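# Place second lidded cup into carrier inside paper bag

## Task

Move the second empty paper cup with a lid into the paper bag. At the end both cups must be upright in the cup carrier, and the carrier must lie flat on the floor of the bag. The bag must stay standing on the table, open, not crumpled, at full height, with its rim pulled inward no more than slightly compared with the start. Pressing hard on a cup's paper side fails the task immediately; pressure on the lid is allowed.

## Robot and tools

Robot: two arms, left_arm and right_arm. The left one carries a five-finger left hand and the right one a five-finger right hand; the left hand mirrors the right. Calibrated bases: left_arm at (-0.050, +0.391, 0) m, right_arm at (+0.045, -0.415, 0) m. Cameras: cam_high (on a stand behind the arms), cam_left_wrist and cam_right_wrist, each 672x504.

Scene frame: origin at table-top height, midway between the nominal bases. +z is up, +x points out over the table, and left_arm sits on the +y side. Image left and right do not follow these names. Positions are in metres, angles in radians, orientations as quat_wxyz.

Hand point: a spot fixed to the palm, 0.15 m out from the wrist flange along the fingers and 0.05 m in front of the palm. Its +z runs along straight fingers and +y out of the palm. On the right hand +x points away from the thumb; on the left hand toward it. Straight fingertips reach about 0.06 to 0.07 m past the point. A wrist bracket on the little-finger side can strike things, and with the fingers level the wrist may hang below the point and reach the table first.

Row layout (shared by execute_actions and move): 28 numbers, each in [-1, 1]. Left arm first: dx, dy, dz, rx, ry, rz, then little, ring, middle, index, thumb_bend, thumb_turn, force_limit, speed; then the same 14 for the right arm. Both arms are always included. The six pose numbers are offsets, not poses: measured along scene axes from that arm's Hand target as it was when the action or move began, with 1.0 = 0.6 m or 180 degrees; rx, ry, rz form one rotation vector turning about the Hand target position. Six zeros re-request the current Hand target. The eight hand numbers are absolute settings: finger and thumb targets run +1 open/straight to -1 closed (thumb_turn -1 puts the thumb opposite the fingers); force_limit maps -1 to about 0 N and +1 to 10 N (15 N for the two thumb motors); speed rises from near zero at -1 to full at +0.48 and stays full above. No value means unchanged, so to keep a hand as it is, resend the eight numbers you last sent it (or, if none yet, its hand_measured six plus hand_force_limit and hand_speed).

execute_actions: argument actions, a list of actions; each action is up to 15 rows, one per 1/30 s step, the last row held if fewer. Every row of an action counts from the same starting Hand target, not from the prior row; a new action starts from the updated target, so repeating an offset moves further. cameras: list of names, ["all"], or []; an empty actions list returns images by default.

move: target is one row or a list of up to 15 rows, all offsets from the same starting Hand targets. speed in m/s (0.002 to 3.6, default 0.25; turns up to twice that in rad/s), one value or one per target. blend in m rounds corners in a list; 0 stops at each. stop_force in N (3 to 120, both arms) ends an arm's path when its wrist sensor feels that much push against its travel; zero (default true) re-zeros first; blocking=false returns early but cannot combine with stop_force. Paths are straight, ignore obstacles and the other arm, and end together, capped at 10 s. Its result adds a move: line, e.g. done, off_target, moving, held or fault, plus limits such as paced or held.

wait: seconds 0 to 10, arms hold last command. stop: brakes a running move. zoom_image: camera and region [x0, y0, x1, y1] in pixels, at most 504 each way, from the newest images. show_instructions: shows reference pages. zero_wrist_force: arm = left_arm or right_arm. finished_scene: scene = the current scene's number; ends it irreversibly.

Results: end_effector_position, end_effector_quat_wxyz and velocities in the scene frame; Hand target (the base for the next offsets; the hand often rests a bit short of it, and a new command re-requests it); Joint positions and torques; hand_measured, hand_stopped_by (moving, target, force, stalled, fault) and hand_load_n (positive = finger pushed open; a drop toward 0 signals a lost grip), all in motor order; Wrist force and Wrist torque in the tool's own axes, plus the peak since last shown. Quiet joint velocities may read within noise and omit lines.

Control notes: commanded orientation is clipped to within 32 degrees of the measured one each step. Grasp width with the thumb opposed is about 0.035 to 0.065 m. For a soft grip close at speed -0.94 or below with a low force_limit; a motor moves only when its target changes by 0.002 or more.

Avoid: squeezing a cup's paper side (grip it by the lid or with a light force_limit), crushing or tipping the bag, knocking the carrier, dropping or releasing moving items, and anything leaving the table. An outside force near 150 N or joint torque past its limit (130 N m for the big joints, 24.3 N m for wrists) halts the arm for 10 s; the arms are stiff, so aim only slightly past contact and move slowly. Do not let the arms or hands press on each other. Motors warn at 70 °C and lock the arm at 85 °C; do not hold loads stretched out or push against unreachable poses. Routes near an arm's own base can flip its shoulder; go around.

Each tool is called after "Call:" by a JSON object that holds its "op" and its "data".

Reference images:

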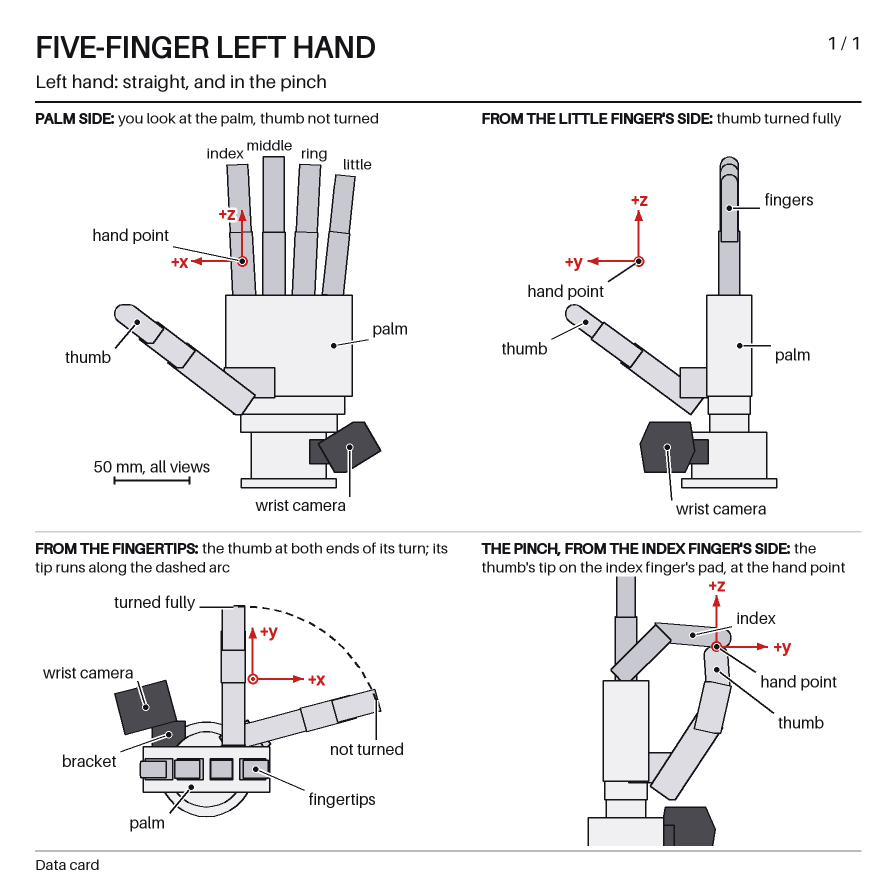

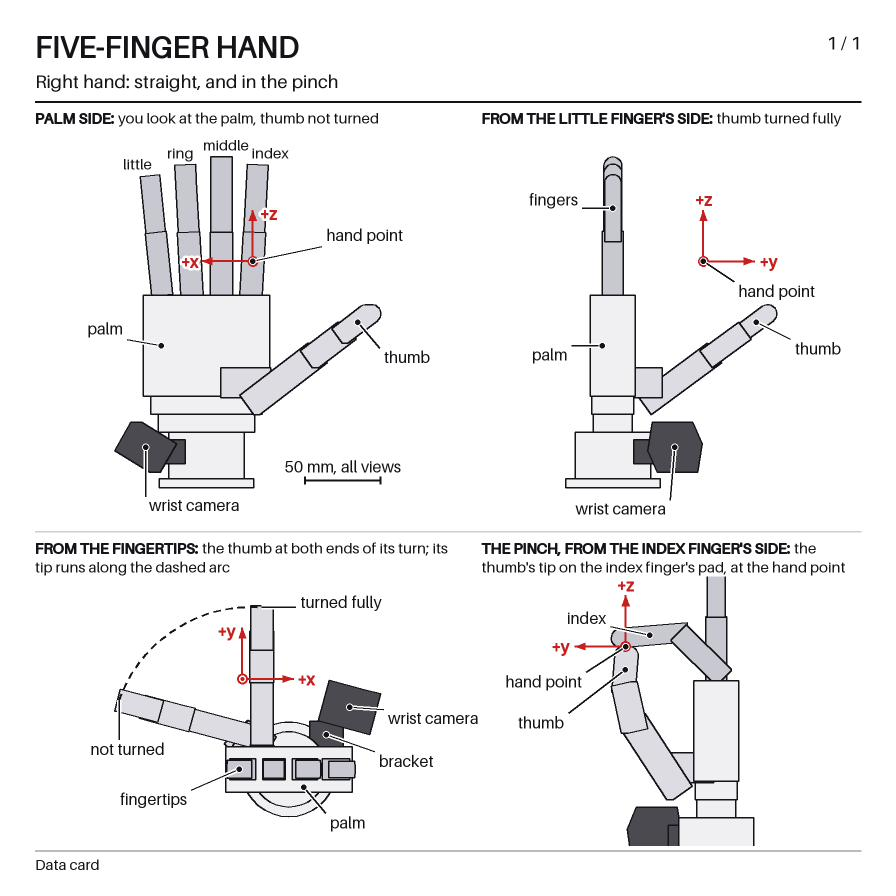

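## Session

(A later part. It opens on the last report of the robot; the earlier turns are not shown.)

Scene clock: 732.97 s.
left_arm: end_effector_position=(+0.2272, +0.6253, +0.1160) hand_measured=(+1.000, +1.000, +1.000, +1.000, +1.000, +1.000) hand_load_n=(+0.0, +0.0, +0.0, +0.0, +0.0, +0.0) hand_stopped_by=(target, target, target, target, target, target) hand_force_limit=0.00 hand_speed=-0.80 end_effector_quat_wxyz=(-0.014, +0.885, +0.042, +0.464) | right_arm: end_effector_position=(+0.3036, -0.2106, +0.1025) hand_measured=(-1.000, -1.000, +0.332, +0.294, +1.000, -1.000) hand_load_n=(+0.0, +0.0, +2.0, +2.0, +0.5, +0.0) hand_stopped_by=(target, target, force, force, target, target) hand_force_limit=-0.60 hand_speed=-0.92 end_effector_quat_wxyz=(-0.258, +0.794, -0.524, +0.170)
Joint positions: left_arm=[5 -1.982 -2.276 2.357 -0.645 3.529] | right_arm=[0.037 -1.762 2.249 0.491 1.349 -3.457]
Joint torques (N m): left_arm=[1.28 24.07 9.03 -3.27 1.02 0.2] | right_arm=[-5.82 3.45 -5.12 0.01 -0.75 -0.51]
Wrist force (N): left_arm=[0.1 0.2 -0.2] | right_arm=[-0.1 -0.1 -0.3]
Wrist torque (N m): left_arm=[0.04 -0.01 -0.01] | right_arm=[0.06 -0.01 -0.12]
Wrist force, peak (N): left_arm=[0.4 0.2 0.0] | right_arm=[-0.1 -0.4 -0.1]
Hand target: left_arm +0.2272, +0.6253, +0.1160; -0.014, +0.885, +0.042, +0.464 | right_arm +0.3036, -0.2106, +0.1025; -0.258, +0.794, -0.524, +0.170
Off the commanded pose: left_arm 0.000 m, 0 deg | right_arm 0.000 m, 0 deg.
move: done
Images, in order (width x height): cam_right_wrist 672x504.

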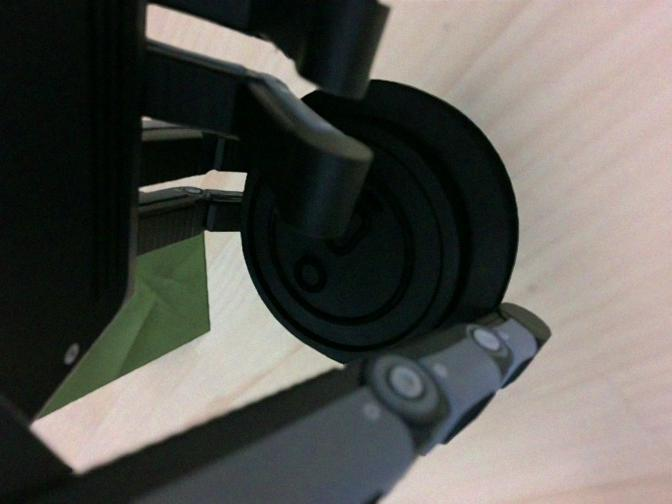

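Call:
{"op": "move", "data": {"target": [0,0,0,0,0,0,1,1,1,1,1,1,0,-0.8,0,0,0.1667,0,0,0,-1,-1,0.2,0.2,1,-1,-0.6,-0.92], "cameras": ["cam_right_wrist","cam_high"], "speed": 0.1}}

Call:
{"op": "zoom_image", "data": {"camera": "cam_high", "region": [160, 100, 320, 240]}}

Scene clock: 740.80 s.
left_arm: end_effector_position=(+0.2272, +0.6253, +0.1160) hand_measured=(+1.000, +1.000, +1.000, +1.000, +1.000, +1.000) hand_load_n=(+0.0, +0.0, +0.0, +0.0, -0.5, +0.0) hand_stopped_by=(target, target, target, target, target, target) hand_force_limit=0.00 hand_speed=-0.80 end_effector_quat_wxyz=(-0.014, +0.885, +0.042, +0.464) | right_arm: end_effector_position=(+0.3036, -0.2106, +0.2025) hand_measured=(-1.000, -1.000, +0.332, +0.294, +1.000, -1.000) hand_load_n=(+0.0, +0.0, +2.0, +2.0, +0.5, +0.0) hand_stopped_by=(target, target, force, force, target, target) hand_force_limit=-0.60 hand_speed=-0.92 end_effector_quat_wxyz=(-0.258, +0.794, -0.524, +0.170)
Joint positions: left_arm=[5 -1.982 -2.276 2.357 -0.645 3.529] | right_arm=[0.037 -1.855 2.046 0.788 1.349 -3.457]
Joint torques (N m): left_arm=[1.13 24.32 7.76 -3.44 0.95 0.2] | right_arm=[-4.87 6.34 -19.41 2.47 -2.5 -1.61]
Wrist force (N): left_arm=[0.2 0.1 0.0] | right_arm=[0.0 -0.1 0.2]
Wrist torque (N m): left_arm=[0.02 -0.02 0.01] | right_arm=[0.05 -0.03 -0.08]
Wrist force, peak (N): left_arm=[0.4 0.5 0.0] | right_arm=[0.0 -0.7 -0.8]
Hand target: left_arm +0.2272, +0.6253, +0.1160; -0.014, +0.885, +0.042, +0.464 | right_arm +0.3036, -0.2106, +0.2025; -0.258, +0.794, -0.524, +0.170
Off the commanded pose: left_arm 0.000 m, 0 deg | right_arm 0.000 m, 0 deg.
move: done
Images, in order (width x height): cam_high 672x504, cam_right_wrist 672x504.

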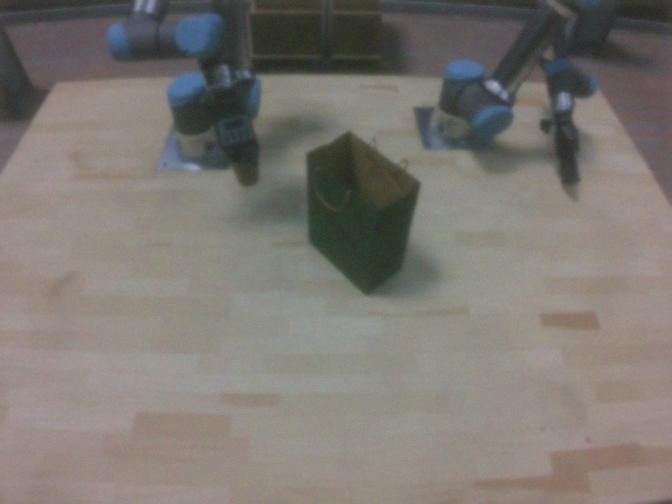

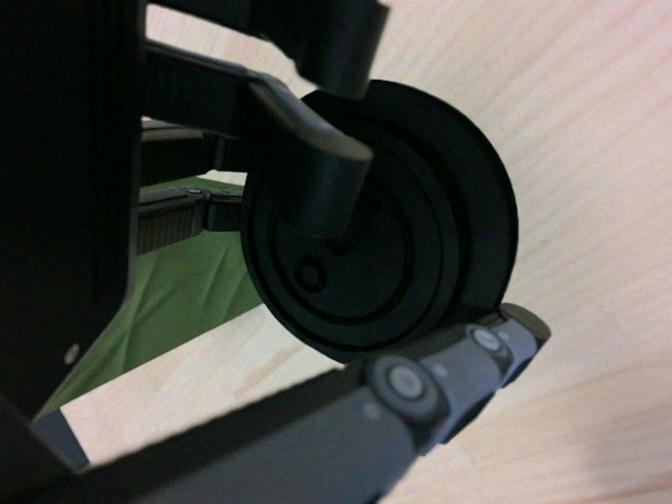

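Scaled by 3.150 from the camera's 672x504 image, which has a finer 960x720 frame.

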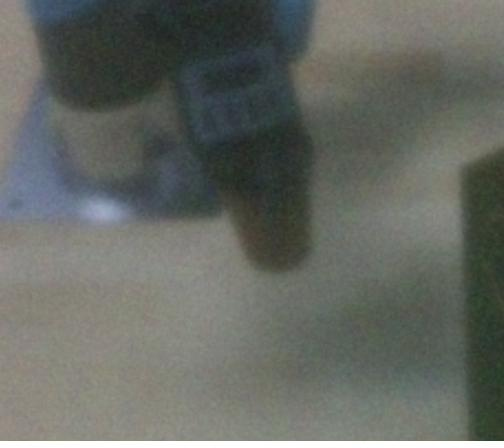

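Call:
{"op": "move", "data": {"target": [[0,0,0,0,0,0,1,1,1,1,1,1,0,-0.8,0,0,0.368,0,0,0,-1,-1,0.2,0.2,1,-1,-0.6,-0.92],[0,0,0,0,0,0,1,1,1,1,1,1,0,-0.8,0.094,0.2993,0.368,0,0,0,-1,-1,0.2,0.2,1,-1,-0.6,-0.92]], "cameras": ["cam_right_wrist","cam_high"], "speed": 0.2, "blend": 0.03}}

Scene clock: 771.07 s.
left_arm: end_effector_position=(+0.2272, +0.6253, +0.1160) hand_measured=(+1.000, +1.000, +1.000, +1.000, +1.000, +1.000) hand_load_n=(+0.0, +0.0, +0.0, +0.0, +0.0, +0.0) hand_stopped_by=(target, target, target, target, target, target) hand_force_limit=0.00 hand_speed=-0.80 end_effector_quat_wxyz=(-0.014, +0.885, +0.042, +0.464) | right_arm: end_effector_position=(+0.3600, -0.0311, +0.4233) hand_measured=(-1.000, -1.000, +0.332, +0.294, +1.000, -1.000) hand_load_n=(+0.0, +0.0, +2.0, +2.0, +1.0, +0.0) hand_stopped_by=(target, target, force, force, target, target) hand_force_limit=-0.60 hand_speed=-0.92 end_effector_quat_wxyz=(-0.258, +0.794, -0.524, +0.170)
Joint positions: left_arm=[5 -1.982 -2.276 2.357 -0.645 3.529] | right_arm=[0.602 -1.364 0.998 1.318 1.676 -2.995]
Joint torques (N m): left_arm=[0.76 24.02 8.71 -3.53 0.97 0.11] | right_arm=[7.27 -16.65 -29.47 0.38 -0.88 0.64]
Wrist force (N): left_arm=[0.2 0.3 0.0] | right_arm=[-0.1 0.1 0.2]
Wrist torque (N m): left_arm=[0.03 -0.03 0.01] | right_arm=[0.07 -0.02 0.01]
Wrist force, peak (N): left_arm=[0.4 0.3 -0.3] | right_arm=[-0.2 1.4 1.6]
Hand target: left_arm +0.2272, +0.6253, +0.1160; -0.014, +0.885, +0.042, +0.464 | right_arm +0.3600, -0.0310, +0.4233; -0.258, +0.794, -0.524, +0.170
Off the commanded pose: left_arm 0.000 m, 0 deg | right_arm 0.000 m, 0 deg.
move: done
Images, in order (width x height): cam_high 672x504, cam_right_wrist 672x504.

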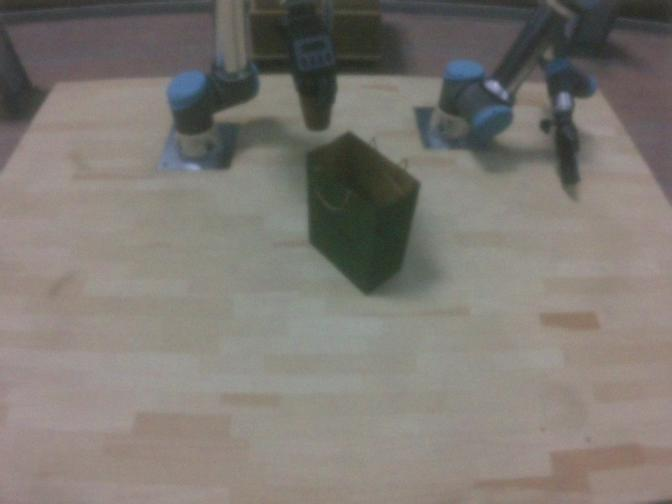

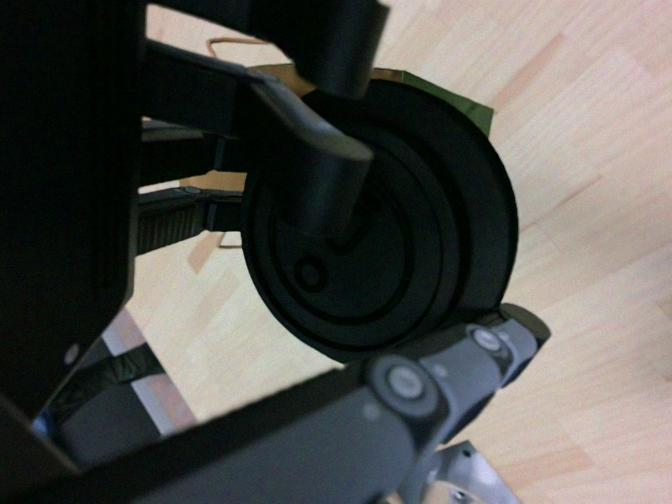

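Call:
{"op": "zoom_image", "data": {"camera": "cam_right_wrist", "region": [130, 0, 530, 300]}}

Scaled by 1.260 from the camera's 672x504 image, which has a finer 960x720 frame.

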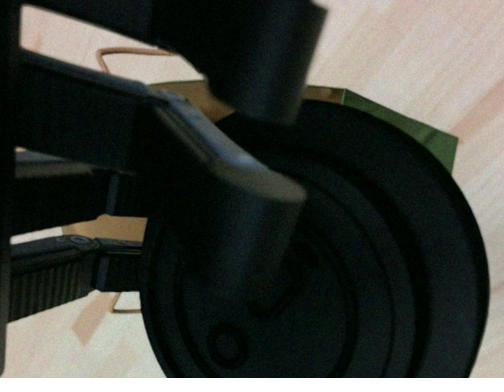

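Call:
{"op": "move", "data": {"target": [[0,0,0,0,0,0,1,1,1,1,1,1,0,-0.8,0,0,0.025,0,0,0,-1,-1,0.2,0.2,1,-1,-0.6,-0.92],[0,0,0,0,0,0,1,1,1,1,1,1,0,-0.8,0.1333,0.0917,0.025,0,0,0,-1,-1,0.2,0.2,1,-1,-0.6,-0.92]], "cameras": ["cam_right_wrist","cam_high"], "speed": 0.12, "blend": 0.01}}

Call:
{"op": "zoom_image", "data": {"camera": "cam_right_wrist", "region": [130, 0, 630, 400]}}

Call:
{"op": "zoom_image", "data": {"camera": "cam_high", "region": [280, 60, 460, 300]}}

Scene clock: 804.17 s.
left_arm: end_effector_position=(+0.2272, +0.6253, +0.1160) hand_measured=(+1.000, +1.000, +1.000, +1.000, +1.000, +1.000) hand_load_n=(+0.0, -0.5, +0.0, +0.0, +0.0, +0.0) hand_stopped_by=(target, target, target, target, target, target) hand_force_limit=0.00 hand_speed=-0.80 end_effector_quat_wxyz=(-0.014, +0.885, +0.042, +0.464) | right_arm: end_effector_position=(+0.4400, +0.0240, +0.4383) hand_measured=(-1.000, -1.000, +0.332, +0.294, +1.000, -1.000) hand_load_n=(+0.0, +0.0, +2.0, +2.0, +0.5, +0.5) hand_stopped_by=(target, target, force, force, target, target) hand_force_limit=-0.60 hand_speed=-0.92 end_effector_quat_wxyz=(-0.258, +0.794, -0.524, +0.170)
Joint positions: left_arm=[5 -1.982 -2.276 2.357 -0.645 3.529] | right_arm=[0.605 -1.034 0.48 1.505 1.678 -2.991]
Joint torques (N m): left_arm=[1.1 25.05 7.66 -3.57 1.11 0.31] | right_arm=[0.71 -34.49 -27.08 1.46 0.43 1.1]
Wrist force (N): left_arm=[0.0 0.0 -0.1] | right_arm=[0.2 0.2 0.3]
Wrist torque (N m): left_arm=[0.00 0.00 0.00] | right_arm=[0.07 -0.07 -0.07]
Wrist force, peak (N): left_arm=[0.4 0.4 0.0] | right_arm=[0.2 0.1 -1.6]
Hand target: left_arm +0.2272, +0.6253, +0.1160; -0.014, +0.885, +0.042, +0.464 | right_arm +0.4400, +0.0240, +0.4383; -0.258, +0.794, -0.524, +0.170
Off the commanded pose: left_arm 0.000 m, 0 deg | right_arm 0.000 m, 0 deg.
move: done; blend cut to 0.0075 m at target 1
Images, in order (width x height): cam_high 672x504, cam_right_wrist 672x504.

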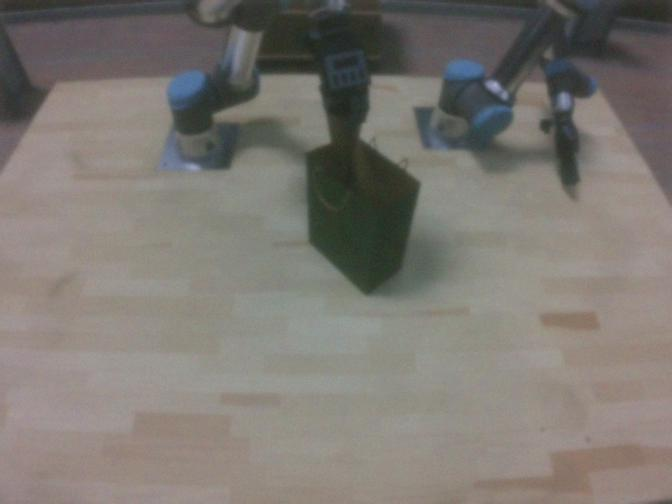

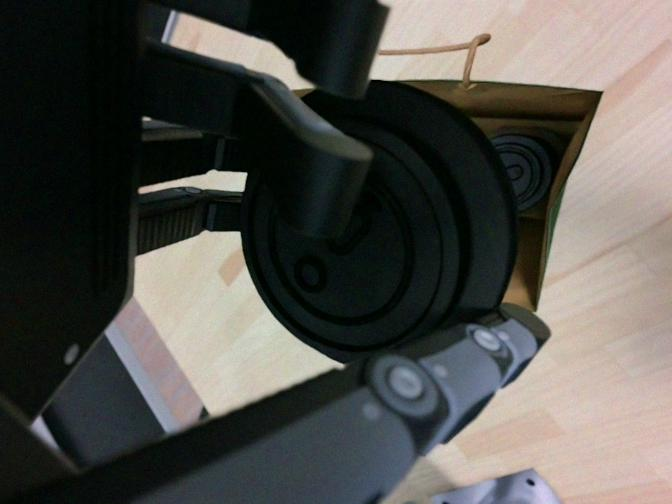

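Scaled by 1.008 from the camera's 672x504 image, which has a finer 960x720 frame.

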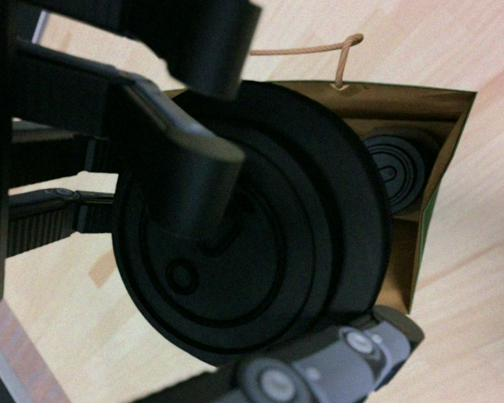

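Scaled by 2.100 from the camera's 672x504 image, which has a finer 960x720 frame.

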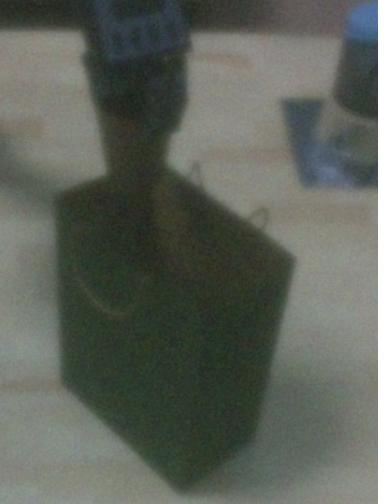

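Call:
{"op": "move", "data": {"target": [[0,0,0,0,0,0,1,1,1,1,1,1,0,-0.8,0.02,0.0433,-0.0422,0,0,0,-1,-1,0.2,0.2,1,-1,-0.6,-0.92],[0,0,0,0,0,0,1,1,1,1,1,1,0,-0.8,0.05,0.0667,-0.1088,0,0,0,-1,-1,0.2,0.2,1,-1,-0.6,-0.92]], "cameras": ["cam_right_wrist","cam_high"], "speed": 0.1, "blend": 0.01}}

Call:
{"op": "zoom_image", "data": {"camera": "cam_right_wrist", "region": [130, 0, 630, 400]}}

Scene clock: 879.27 s.
left_arm: end_effector_position=(+0.2272, +0.6253, +0.1160) hand_measured=(+1.000, +1.000, +1.000, +1.000, +1.000, +1.000) hand_load_n=(+0.0, +0.0, +0.0, +0.0, +0.0, +0.0) hand_stopped_by=(target, target, target, target, target, target) hand_force_limit=0.00 hand_speed=-0.80 end_effector_quat_wxyz=(-0.014, +0.885, +0.042, +0.464) | right_arm: end_effector_position=(+0.4700, +0.0640, +0.3729) hand_measured=(-1.000, -1.000, +0.332, +0.294, +1.000, -1.000) hand_load_n=(+0.0, +0.0, +2.0, +2.0, +1.0, +0.0) hand_stopped_by=(target, target, force, force, target, target) hand_force_limit=-0.60 hand_speed=-0.92 end_effector_quat_wxyz=(-0.258, +0.794, -0.524, +0.170)
Joint positions: left_arm=[5 -1.982 -2.276 2.357 -0.645 3.529] | right_arm=[0.637 -0.96 0.545 1.369 1.697 -2.965]
Joint torques (N m): left_arm=[0.87 25.14 8.83 -3.5 1 0.4] | right_arm=[1.79 -61.12 -23.59 0.23 1.2 0.56]
Wrist force (N): left_arm=[0.2 0.1 0.0] | right_arm=[0.1 0.1 0.4]
Wrist torque (N m): left_arm=[0.01 -0.03 0.01] | right_arm=[0.05 -0.06 -0.08]
Wrist force, peak (N): left_arm=[0.2 0.5 0.0] | right_arm=[0.0 0.2 1.1]
Hand target: left_arm +0.2272, +0.6253, +0.1160; -0.014, +0.885, +0.042, +0.464 | right_arm +0.4700, +0.0640, +0.3730; -0.258, +0.794, -0.524, +0.170
Off the commanded pose: left_arm 0.000 m, 0 deg | right_arm 0.000 m, 0 deg.
move: done
Images, in order (width x height): cam_high 672x504, cam_right_wrist 672x504.

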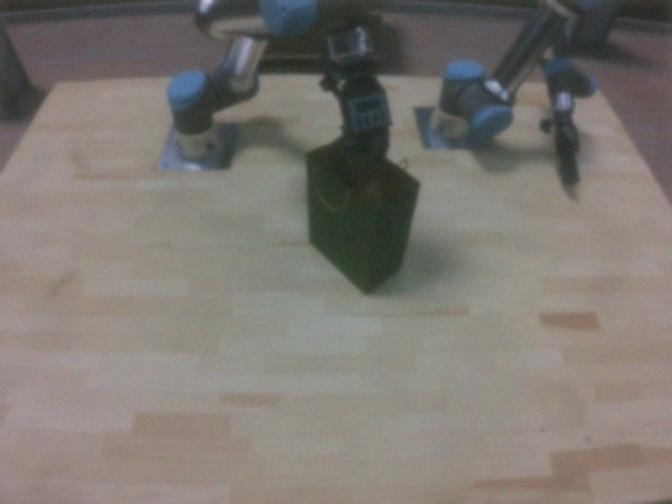

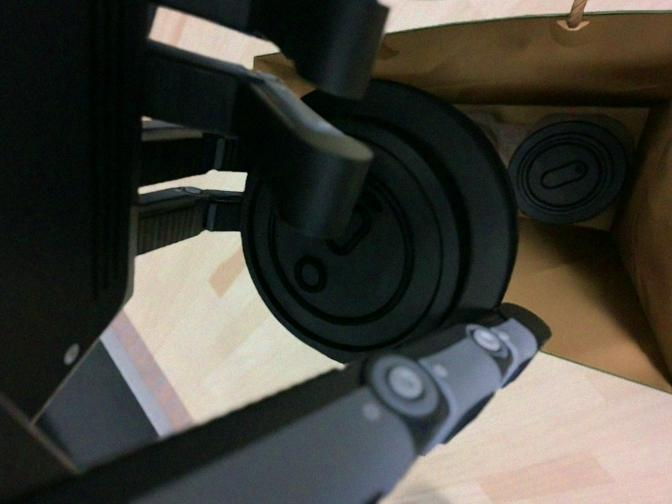

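Scaled by 1.008 from the camera's 672x504 image, which has a finer 960x720 frame.

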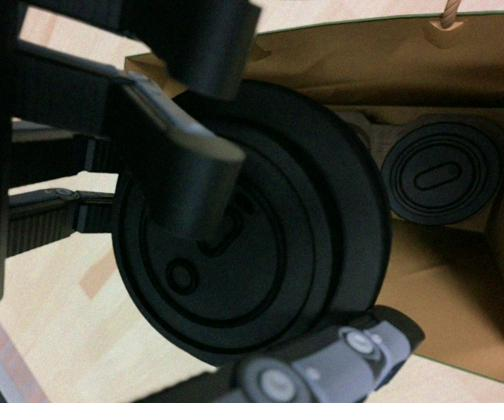

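Call:
{"op": "move", "data": {"target": [[0,0,0,0,0,0,1,1,1,1,1,1,0,-0.8,0.036,0.021,-0.05,0,0,-0.0611,-1,-1,0.2,0.2,1,-1,-0.6,-0.92],[0,0,0,0,0,0,1,1,1,1,1,1,0,-0.8,0.0718,0.0425,-0.1965,0,0,-0.0611,-1,-1,0.2,0.2,1,-1,-0.6,-0.92]], "cameras": ["cam_right_wrist","cam_high"], "speed": 0.1, "blend": 0.01}}

Call:
{"op": "zoom_image", "data": {"camera": "cam_high", "region": [280, 60, 460, 300]}}

Scene clock: 963.57 s.
left_arm: end_effector_position=(+0.2272, +0.6253, +0.1160) hand_measured=(+1.000, +1.000, +1.000, +1.000, +1.000, +1.000) hand_load_n=(+0.0, +0.0, +0.0, +0.0, +0.0, +0.0) hand_stopped_by=(target, target, target, target, target, target) hand_force_limit=0.00 hand_speed=-0.80 end_effector_quat_wxyz=(-0.014, +0.885, +0.042, +0.464) | right_arm: end_effector_position=(+0.5131, +0.0895, +0.2550) hand_measured=(-1.000, -1.000, +0.332, +0.294, +1.000, -1.000) hand_load_n=(+0.0, +0.0, +2.0, +2.0, +0.5, +0.0) hand_stopped_by=(target, target, force, force, target, target) hand_force_limit=-0.60 hand_speed=-0.92 end_effector_quat_wxyz=(-0.240, +0.740, -0.598, +0.194)
Joint positions: left_arm=[5 -1.982 -2.276 2.357 -0.645 3.529] | right_arm=[0.664 -0.88 0.733 1.136 1.82 -2.781]
Joint torques (N m): left_arm=[0.79 24.41 8.74 -3.53 0.73 0.41] | right_arm=[-1.7 -65.05 -22.69 0.32 -1.6 -0.92]
Wrist force (N): left_arm=[0.2 0.2 -0.1] | right_arm=[-0.1 -0.1 0.2]
Wrist torque (N m): left_arm=[0.02 -0.02 0.00] | right_arm=[0.02 -0.04 0.00]
Wrist force, peak (N): left_arm=[0.5 0.4 -0.1] | right_arm=[0.0 0.6 1.0]
Hand target: left_arm +0.2272, +0.6253, +0.1160; -0.014, +0.885, +0.042, +0.464 | right_arm +0.5131, +0.0895, +0.2551; -0.240, +0.740, -0.598, +0.194
Off the commanded pose: left_arm 0.000 m, 0 deg | right_arm 0.000 m, 0 deg.
move: done
Images, in order (width x height): cam_high 672x504, cam_right_wrist 672x504.

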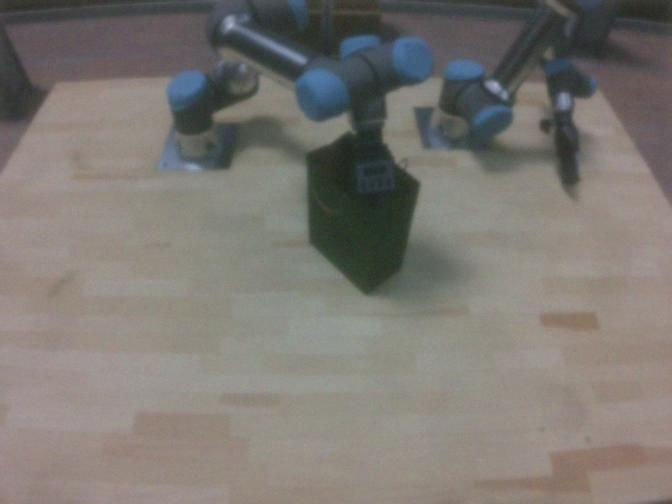

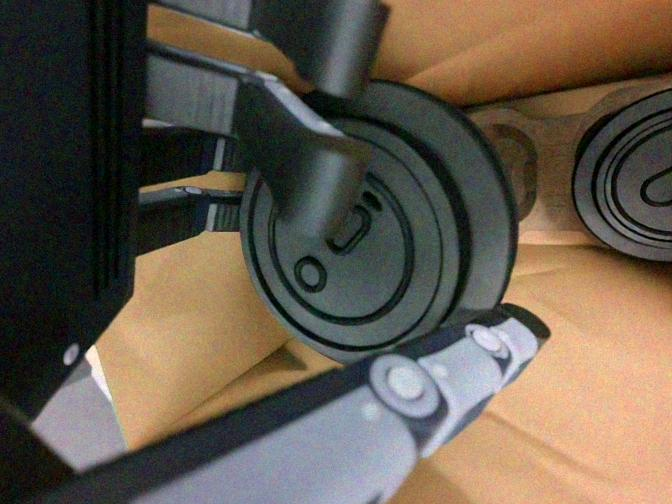

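Scaled by 2.100 from the camera's 672x504 image, which has a finer 960x720 frame.

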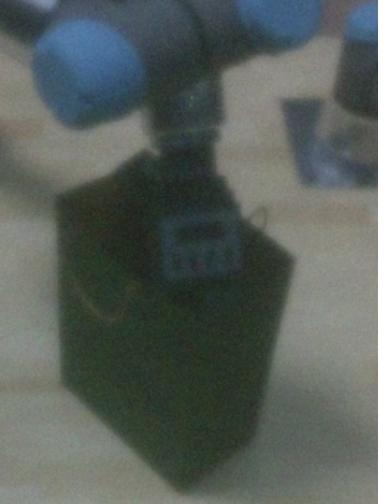

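Call:
{"op": "zoom_image", "data": {"camera": "cam_right_wrist", "region": [400, 50, 672, 290]}}

Scaled by 1.853 from the camera's 672x504 image, which has a finer 960x720 frame.

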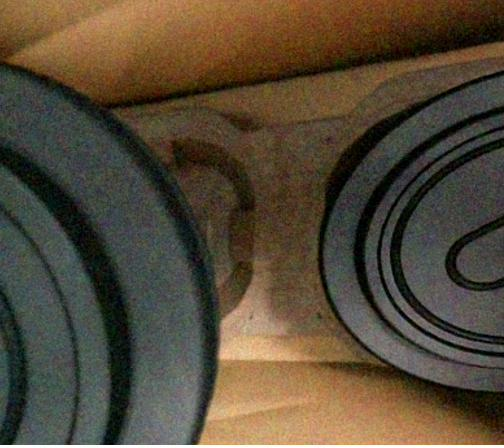

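Call:
{"op": "move", "data": {"target": [[0,0,0,0,0,0,1,1,1,1,1,1,0,-0.8,0.0092,0.0075,-0.08,0,0,0,-1,-1,0.2,0.2,1,-1,-0.6,-0.92],[0,0,0,0,0,0,1,1,1,1,1,1,0,-0.8,0.0092,0.0075,-0.15,0,0,0,-1,-1,0.2,0.2,1,-1,-0.6,-0.92]], "cameras": ["cam_right_wrist","cam_high"], "speed": 0.06, "stop_force": 4}}

Call:
{"op": "zoom_image", "data": {"camera": "cam_high", "region": [280, 60, 460, 300]}}

Scene clock: 997.27 s.
left_arm: end_effector_position=(+0.2272, +0.6253, +0.1160) hand_measured=(+1.000, +1.000, +1.000, +1.000, +1.000, +1.000) hand_load_n=(+0.0, +0.0, +0.0, +0.0, +0.0, +0.0) hand_stopped_by=(target, target, target, target, target, target) hand_force_limit=0.00 hand_speed=-0.80 end_effector_quat_wxyz=(-0.014, +0.885, +0.042, +0.464) | right_arm: end_effector_position=(+0.5186, +0.0940, +0.1651) hand_measured=(-1.000, -1.000, +0.332, +0.294, +1.000, -1.000) hand_load_n=(+0.0, +0.0, +2.5, +2.5, +1.0, +0.0) hand_stopped_by=(target, target, force, force, target, target) hand_force_limit=-0.60 hand_speed=-0.92 end_effector_quat_wxyz=(-0.240, +0.740, -0.598, +0.194)
Joint positions: left_arm=[5 -1.982 -2.276 2.357 -0.645 3.529] | right_arm=[0.665 -0.868 0.942 0.915 1.821 -2.781]
Joint torques (N m): left_arm=[1.16 24.69 9.74 -3.84 0.93 0.48] | right_arm=[-1.72 -64.59 -30.32 -0.19 -1.55 -0.37]
Wrist force (N): left_arm=[0.3 0.1 0.0] | right_arm=[-0.1 0.1 0.5]
Wrist torque (N m): left_arm=[0.02 -0.04 0.02] | right_arm=[0.00 -0.06 -0.01]
Wrist force, peak (N): left_arm=[0.3 0.4 -0.3] | right_arm=[-0.1 0.4 0.6]
Hand target: left_arm +0.2272, +0.6253, +0.1160; -0.014, +0.885, +0.042, +0.464 | right_arm +0.5186, +0.0940, +0.1651; -0.240, +0.740, -0.598, +0.194
Off the commanded pose: left_arm 0.000 m, 0 deg | right_arm 0.000 m, 0 deg.
move: done
Images, in order (width x height): cam_high 672x504, cam_right_wrist 672x504.

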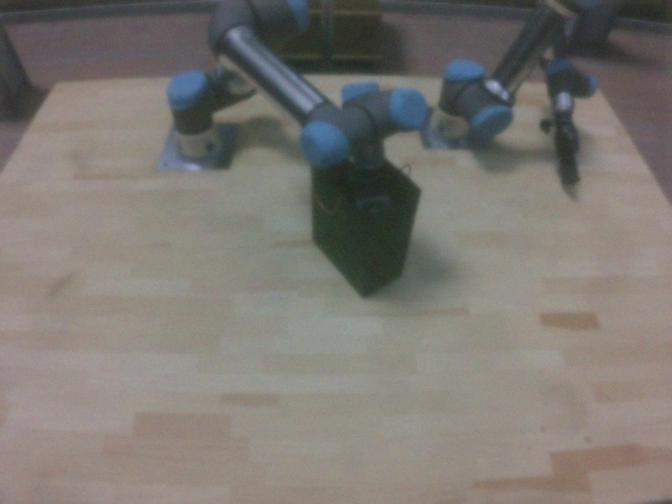

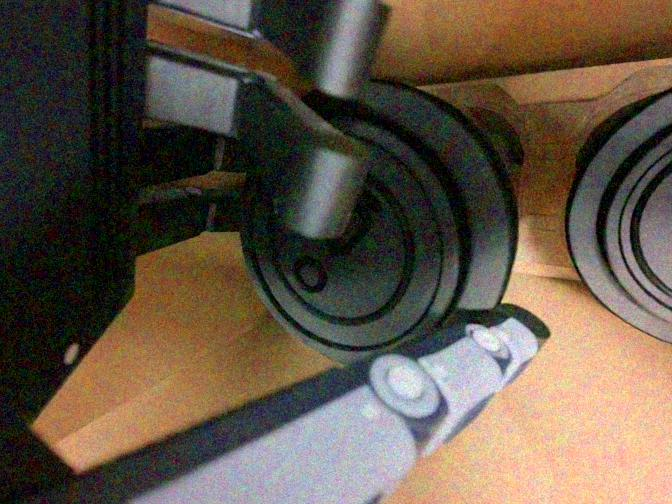

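Scaled by 2.100 from the camera's 672x504 image, which has a finer 960x720 frame.

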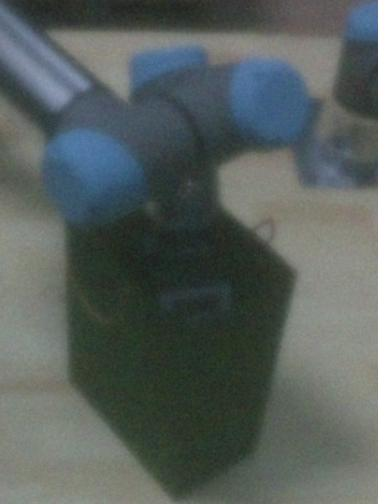

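Call:
{"op": "zoom_image", "data": {"camera": "cam_right_wrist", "region": [400, 50, 672, 350]}}

Call:
{"op": "zoom_image", "data": {"camera": "cam_right_wrist", "region": [120, 0, 400, 400]}}

Scaled by 1.680 from the camera's 672x504 image, which has a finer 960x720 frame.

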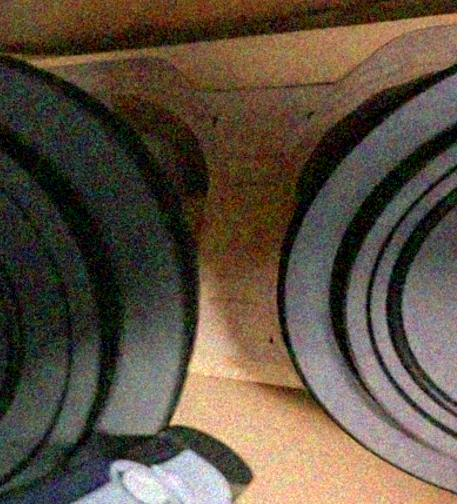

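Scaled by 1.260 from the camera's 672x504 image, which has a finer 960x720 frame.

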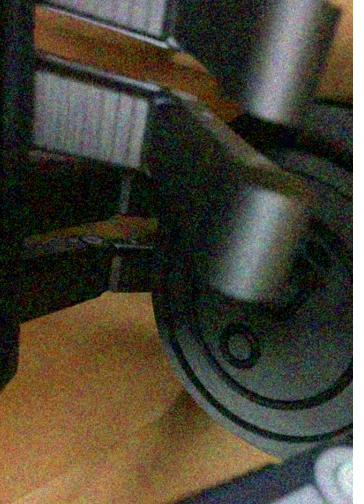

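Call:
{"op": "move", "data": {"target": [0,0,0,0,0,0,1,1,1,1,1,1,0,-0.8,0.0067,-0.0133,0,0,0,0,-1,-1,0.2,0.2,1,-1,-0.6,-0.92], "cameras": ["cam_right_wrist","cam_high"], "speed": 0.03}}

Call:
{"op": "zoom_image", "data": {"camera": "cam_high", "region": [280, 60, 460, 300]}}

Call:
{"op": "zoom_image", "data": {"camera": "cam_right_wrist", "region": [400, 50, 672, 350]}}

Scene clock: 1098.53 s.
left_arm: end_effector_position=(+0.2272, +0.6253, +0.1160) hand_measured=(+1.000, +1.000, +1.000, +1.000, +1.000, +1.000) hand_load_n=(+0.0, +0.0, +0.0, -0.5, -0.5, +0.0) hand_stopped_by=(target, target, target, target, target, target) hand_force_limit=0.00 hand_speed=-0.80 end_effector_quat_wxyz=(-0.014, +0.885, +0.042, +0.464) | right_arm: end_effector_position=(+0.5227, +0.0859, +0.1651) hand_measured=(-1.000, -1.000, +0.332, +0.294, +1.000, -1.000) hand_load_n=(+0.0, +0.0, +2.0, +2.0, +0.5, +0.5) hand_stopped_by=(target, target, force, force, target, target) hand_force_limit=-0.60 hand_speed=-0.92 end_effector_quat_wxyz=(-0.240, +0.740, -0.598, +0.194)
Joint positions: left_arm=[5 -1.982 -2.276 2.357 -0.645 3.529] | right_arm=[0.649 -0.879 0.961 0.904 1.812 -2.794]
Joint torques (N m): left_arm=[1.65 25.86 9.19 -3.72 0.86 0.25] | right_arm=[6.8 -45.19 -28.18 1.85 0.48 0.69]
Wrist force (N): left_arm=[0.2 0.1 -0.1] | right_arm=[-0.2 -0.1 0.3]
Wrist torque (N m): left_arm=[0.03 -0.03 0.01] | right_arm=[0.02 -0.04 -0.01]
Wrist force, peak (N): left_arm=[0.5 0.1 -0.1] | right_arm=[-0.3 0.5 0.4]
Hand target: left_arm +0.2272, +0.6253, +0.1160; -0.014, +0.885, +0.042, +0.464 | right_arm +0.5226, +0.0861, +0.1651; -0.240, +0.740, -0.598, +0.194
Off the commanded pose: left_arm 0.000 m, 0 deg | right_arm 0.000 m, 0 deg.
move: done
Images, in order (width x height): cam_high 672x504, cam_right_wrist 672x504.

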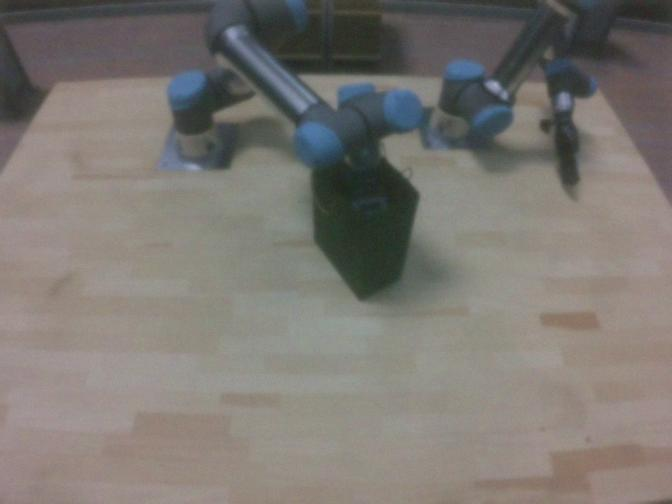

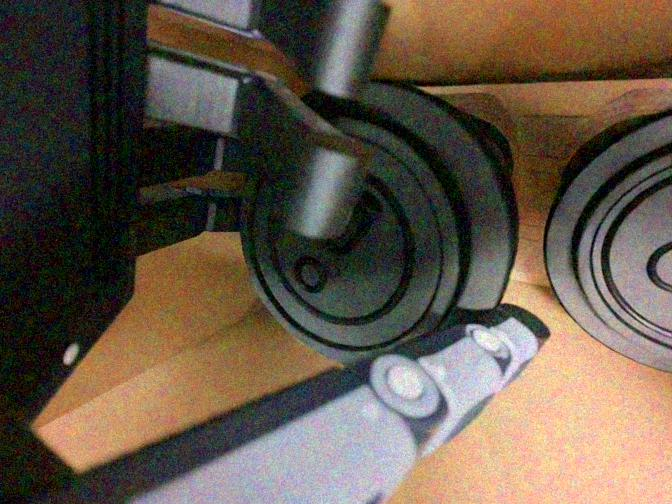

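Scaled by 2.100 from the camera's 672x504 image, which has a finer 960x720 frame.

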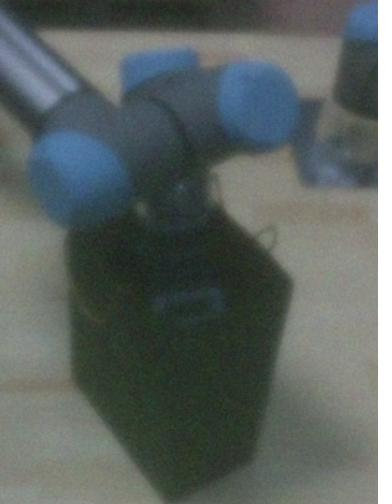

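Scaled by 1.680 from the camera's 672x504 image, which has a finer 960x720 frame.

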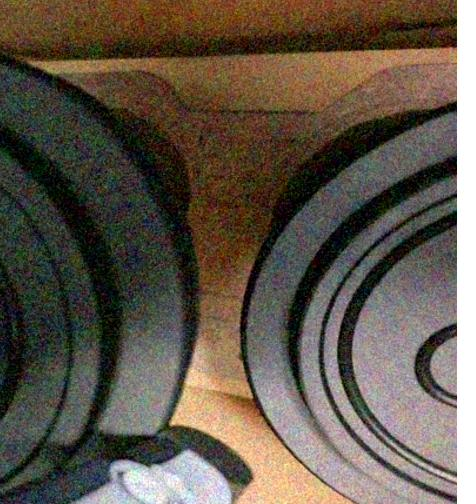

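Call:
{"op": "move", "data": {"target": [0,0,0,0,0,0,1,1,1,1,1,1,0,-0.8,0.0023,-0.0045,0,0.0059,-0.0272,0,-1,-1,0.2,0.2,1,-1,-0.6,-0.92], "cameras": ["cam_right_wrist","cam_high"], "speed": 0.05}}

Call:
{"op": "zoom_image", "data": {"camera": "cam_high", "region": [280, 60, 460, 300]}}

Call:
{"op": "zoom_image", "data": {"camera": "cam_right_wrist", "region": [400, 50, 672, 350]}}

Scene clock: 1268.27 s.
left_arm: end_effector_position=(+0.2272, +0.6253, +0.1160) hand_measured=(+1.000, +1.000, +1.000, +1.000, +1.000, +1.000) hand_load_n=(+0.0, +0.0, +0.0, +0.0, +0.0, +0.0) hand_stopped_by=(target, target, target, target, target, target) hand_force_limit=0.00 hand_speed=-0.80 end_effector_quat_wxyz=(-0.014, +0.885, +0.042, +0.464) | right_arm: end_effector_position=(+0.5239, +0.0833, +0.1652) hand_measured=(-1.000, -1.000, +0.332, +0.294, +1.000, -1.000) hand_load_n=(+0.0, +0.0, +2.0, +2.5, +1.0, +0.0) hand_stopped_by=(target, target, force, force, target, target) hand_force_limit=-0.60 hand_speed=-0.92 end_effector_quat_wxyz=(-0.272, +0.729, -0.589, +0.220)
Joint positions: left_arm=[5 -1.982 -2.276 2.357 -0.645 3.529] | right_arm=[0.659 -0.941 1.07 0.773 1.847 -2.808]
Joint torques (N m): left_arm=[0.16 24.32 10.17 -3.9 0.89 0.24] | right_arm=[-6.27 -36.36 -29.8 2.03 -2.1 0.37]
Wrist force (N): left_arm=[0.3 -0.1 -0.1] | right_arm=[-0.4 0.2 0.4]
Wrist torque (N m): left_arm=[0.00 -0.04 0.02] | right_arm=[0.06 -0.01 -0.02]
Wrist force, peak (N): left_arm=[0.4 0.4 -0.1] | right_arm=[-0.2 0.0 0.6]
Hand target: left_arm +0.2272, +0.6253, +0.1160; -0.014, +0.885, +0.042, +0.464 | right_arm +0.5240, +0.0834, +0.1651; -0.272, +0.729, -0.589, +0.219
Off the commanded pose: left_arm 0.000 m, 0 deg | right_arm 0.000 m, 0 deg.
move: done
Images, in order (width x height): cam_high 672x504, cam_right_wrist 672x504.

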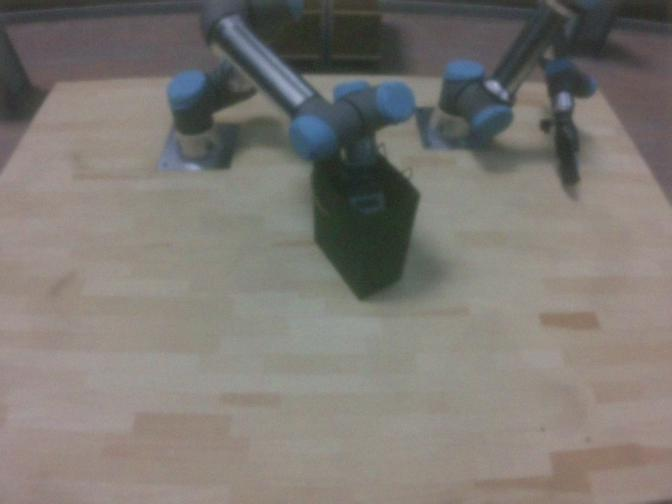

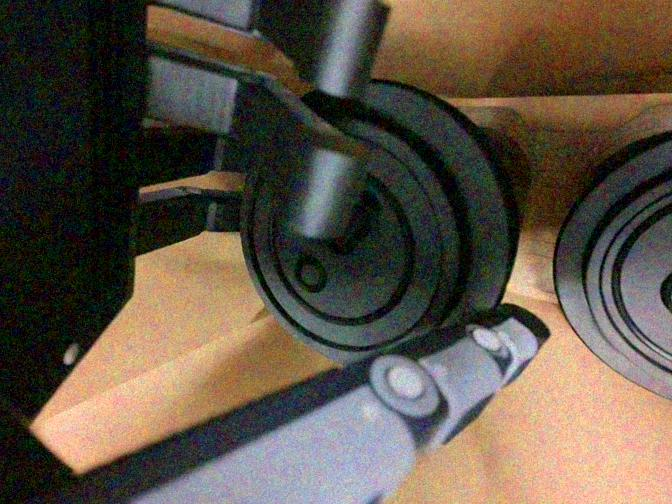

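Scaled by 2.100 from the camera's 672x504 image, which has a finer 960x720 frame.

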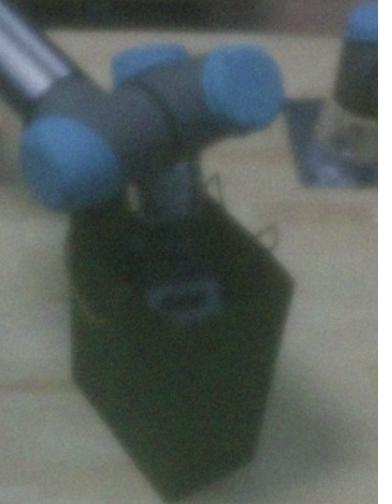

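Scaled by 1.680 from the camera's 672x504 image, which has a finer 960x720 frame.

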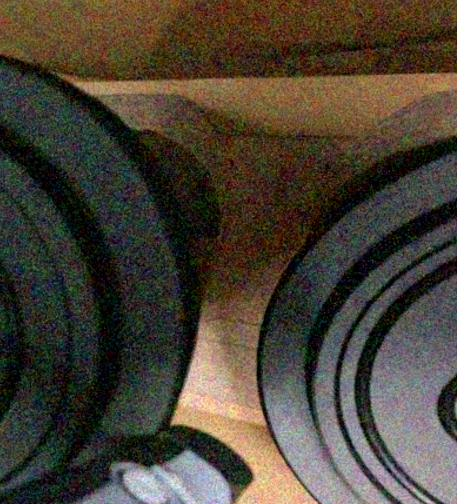

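Call:
{"op": "move", "data": {"target": [0,0,0,0,0,0,1,1,1,1,1,1,0,-0.8,0,0,-0.05,0,0,0,-1,-1,0.2,0.2,1,-1,-0.6,-0.92], "cameras": ["cam_right_wrist","cam_high"], "speed": 0.04, "stop_force": 4}}

Call:
{"op": "zoom_image", "data": {"camera": "cam_high", "region": [280, 60, 460, 300]}}

Call:
{"op": "zoom_image", "data": {"camera": "cam_right_wrist", "region": [400, 50, 672, 350]}}

Scene clock: 1276.20 s.
left_arm: end_effector_position=(+0.2272, +0.6253, +0.1160) hand_measured=(+1.000, +1.000, +1.000, +1.000, +1.000, +1.000) hand_load_n=(+0.0, +0.0, +0.0, +0.0, -0.5, +0.0) hand_stopped_by=(target, target, target, target, target, target) hand_force_limit=0.00 hand_speed=-0.80 end_effector_quat_wxyz=(-0.014, +0.885, +0.042, +0.464) | right_arm: end_effector_position=(+0.5240, +0.0834, +0.1351) hand_measured=(-1.000, -1.000, +0.332, +0.294, +1.000, -1.000) hand_load_n=(+0.0, +0.0, +2.0, +2.0, +0.5, +0.0) hand_stopped_by=(target, target, force, force, target, target) hand_force_limit=-0.60 hand_speed=-0.92 end_effector_quat_wxyz=(-0.272, +0.729, -0.589, +0.219)
Joint positions: left_arm=[5 -1.982 -2.276 2.357 -0.645 3.529] | right_arm=[0.659 -0.928 1.126 0.704 1.847 -2.808]
Joint torques (N m): left_arm=[1.96 25.62 8.92 -3.65 0.87 0.36] | right_arm=[-6.9 -62.69 -29.38 -0.05 -0.8 -0.93]
Wrist force (N): left_arm=[0.0 0.0 -0.1] | right_arm=[-0.2 0.1 0.2]
Wrist torque (N m): left_arm=[0.01 0.00 0.00] | right_arm=[0.07 -0.05 -0.02]
Wrist force, peak (N): left_arm=[0.6 0.1 0.2] | right_arm=[-0.6 0.2 0.4]
Hand target: left_arm +0.2272, +0.6253, +0.1160; -0.014, +0.885, +0.042, +0.464 | right_arm +0.5240, +0.0834, +0.1351; -0.272, +0.729, -0.589, +0.219
Off the commanded pose: left_arm 0.000 m, 0 deg | right_arm 0.000 m, 0 deg.
move: done
Images, in order (width x height): cam_high 672x504, cam_right_wrist 672x504.

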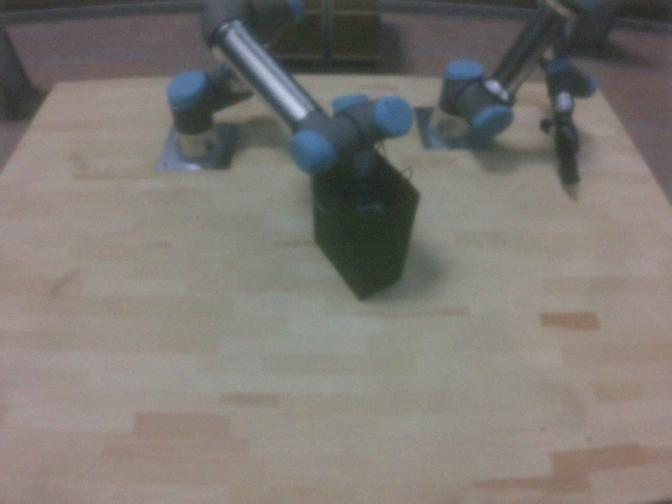

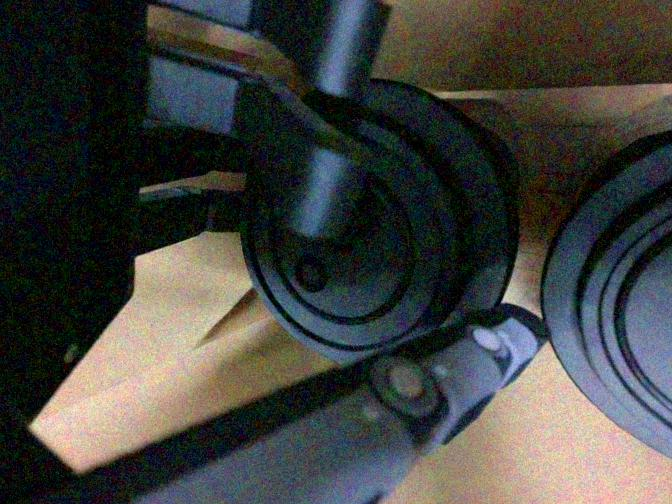

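Scaled by 2.100 from the camera's 672x504 image, which has a finer 960x720 frame.

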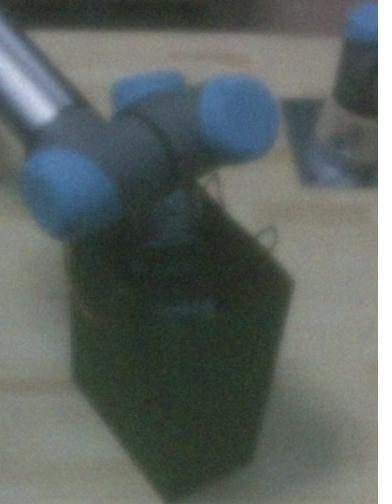

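Scaled by 1.680 from the camera's 672x504 image, which has a finer 960x720 frame.

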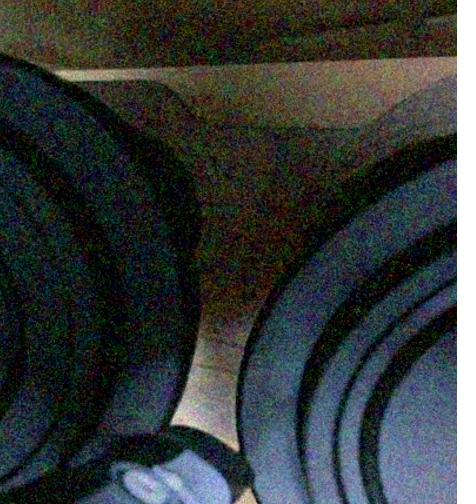

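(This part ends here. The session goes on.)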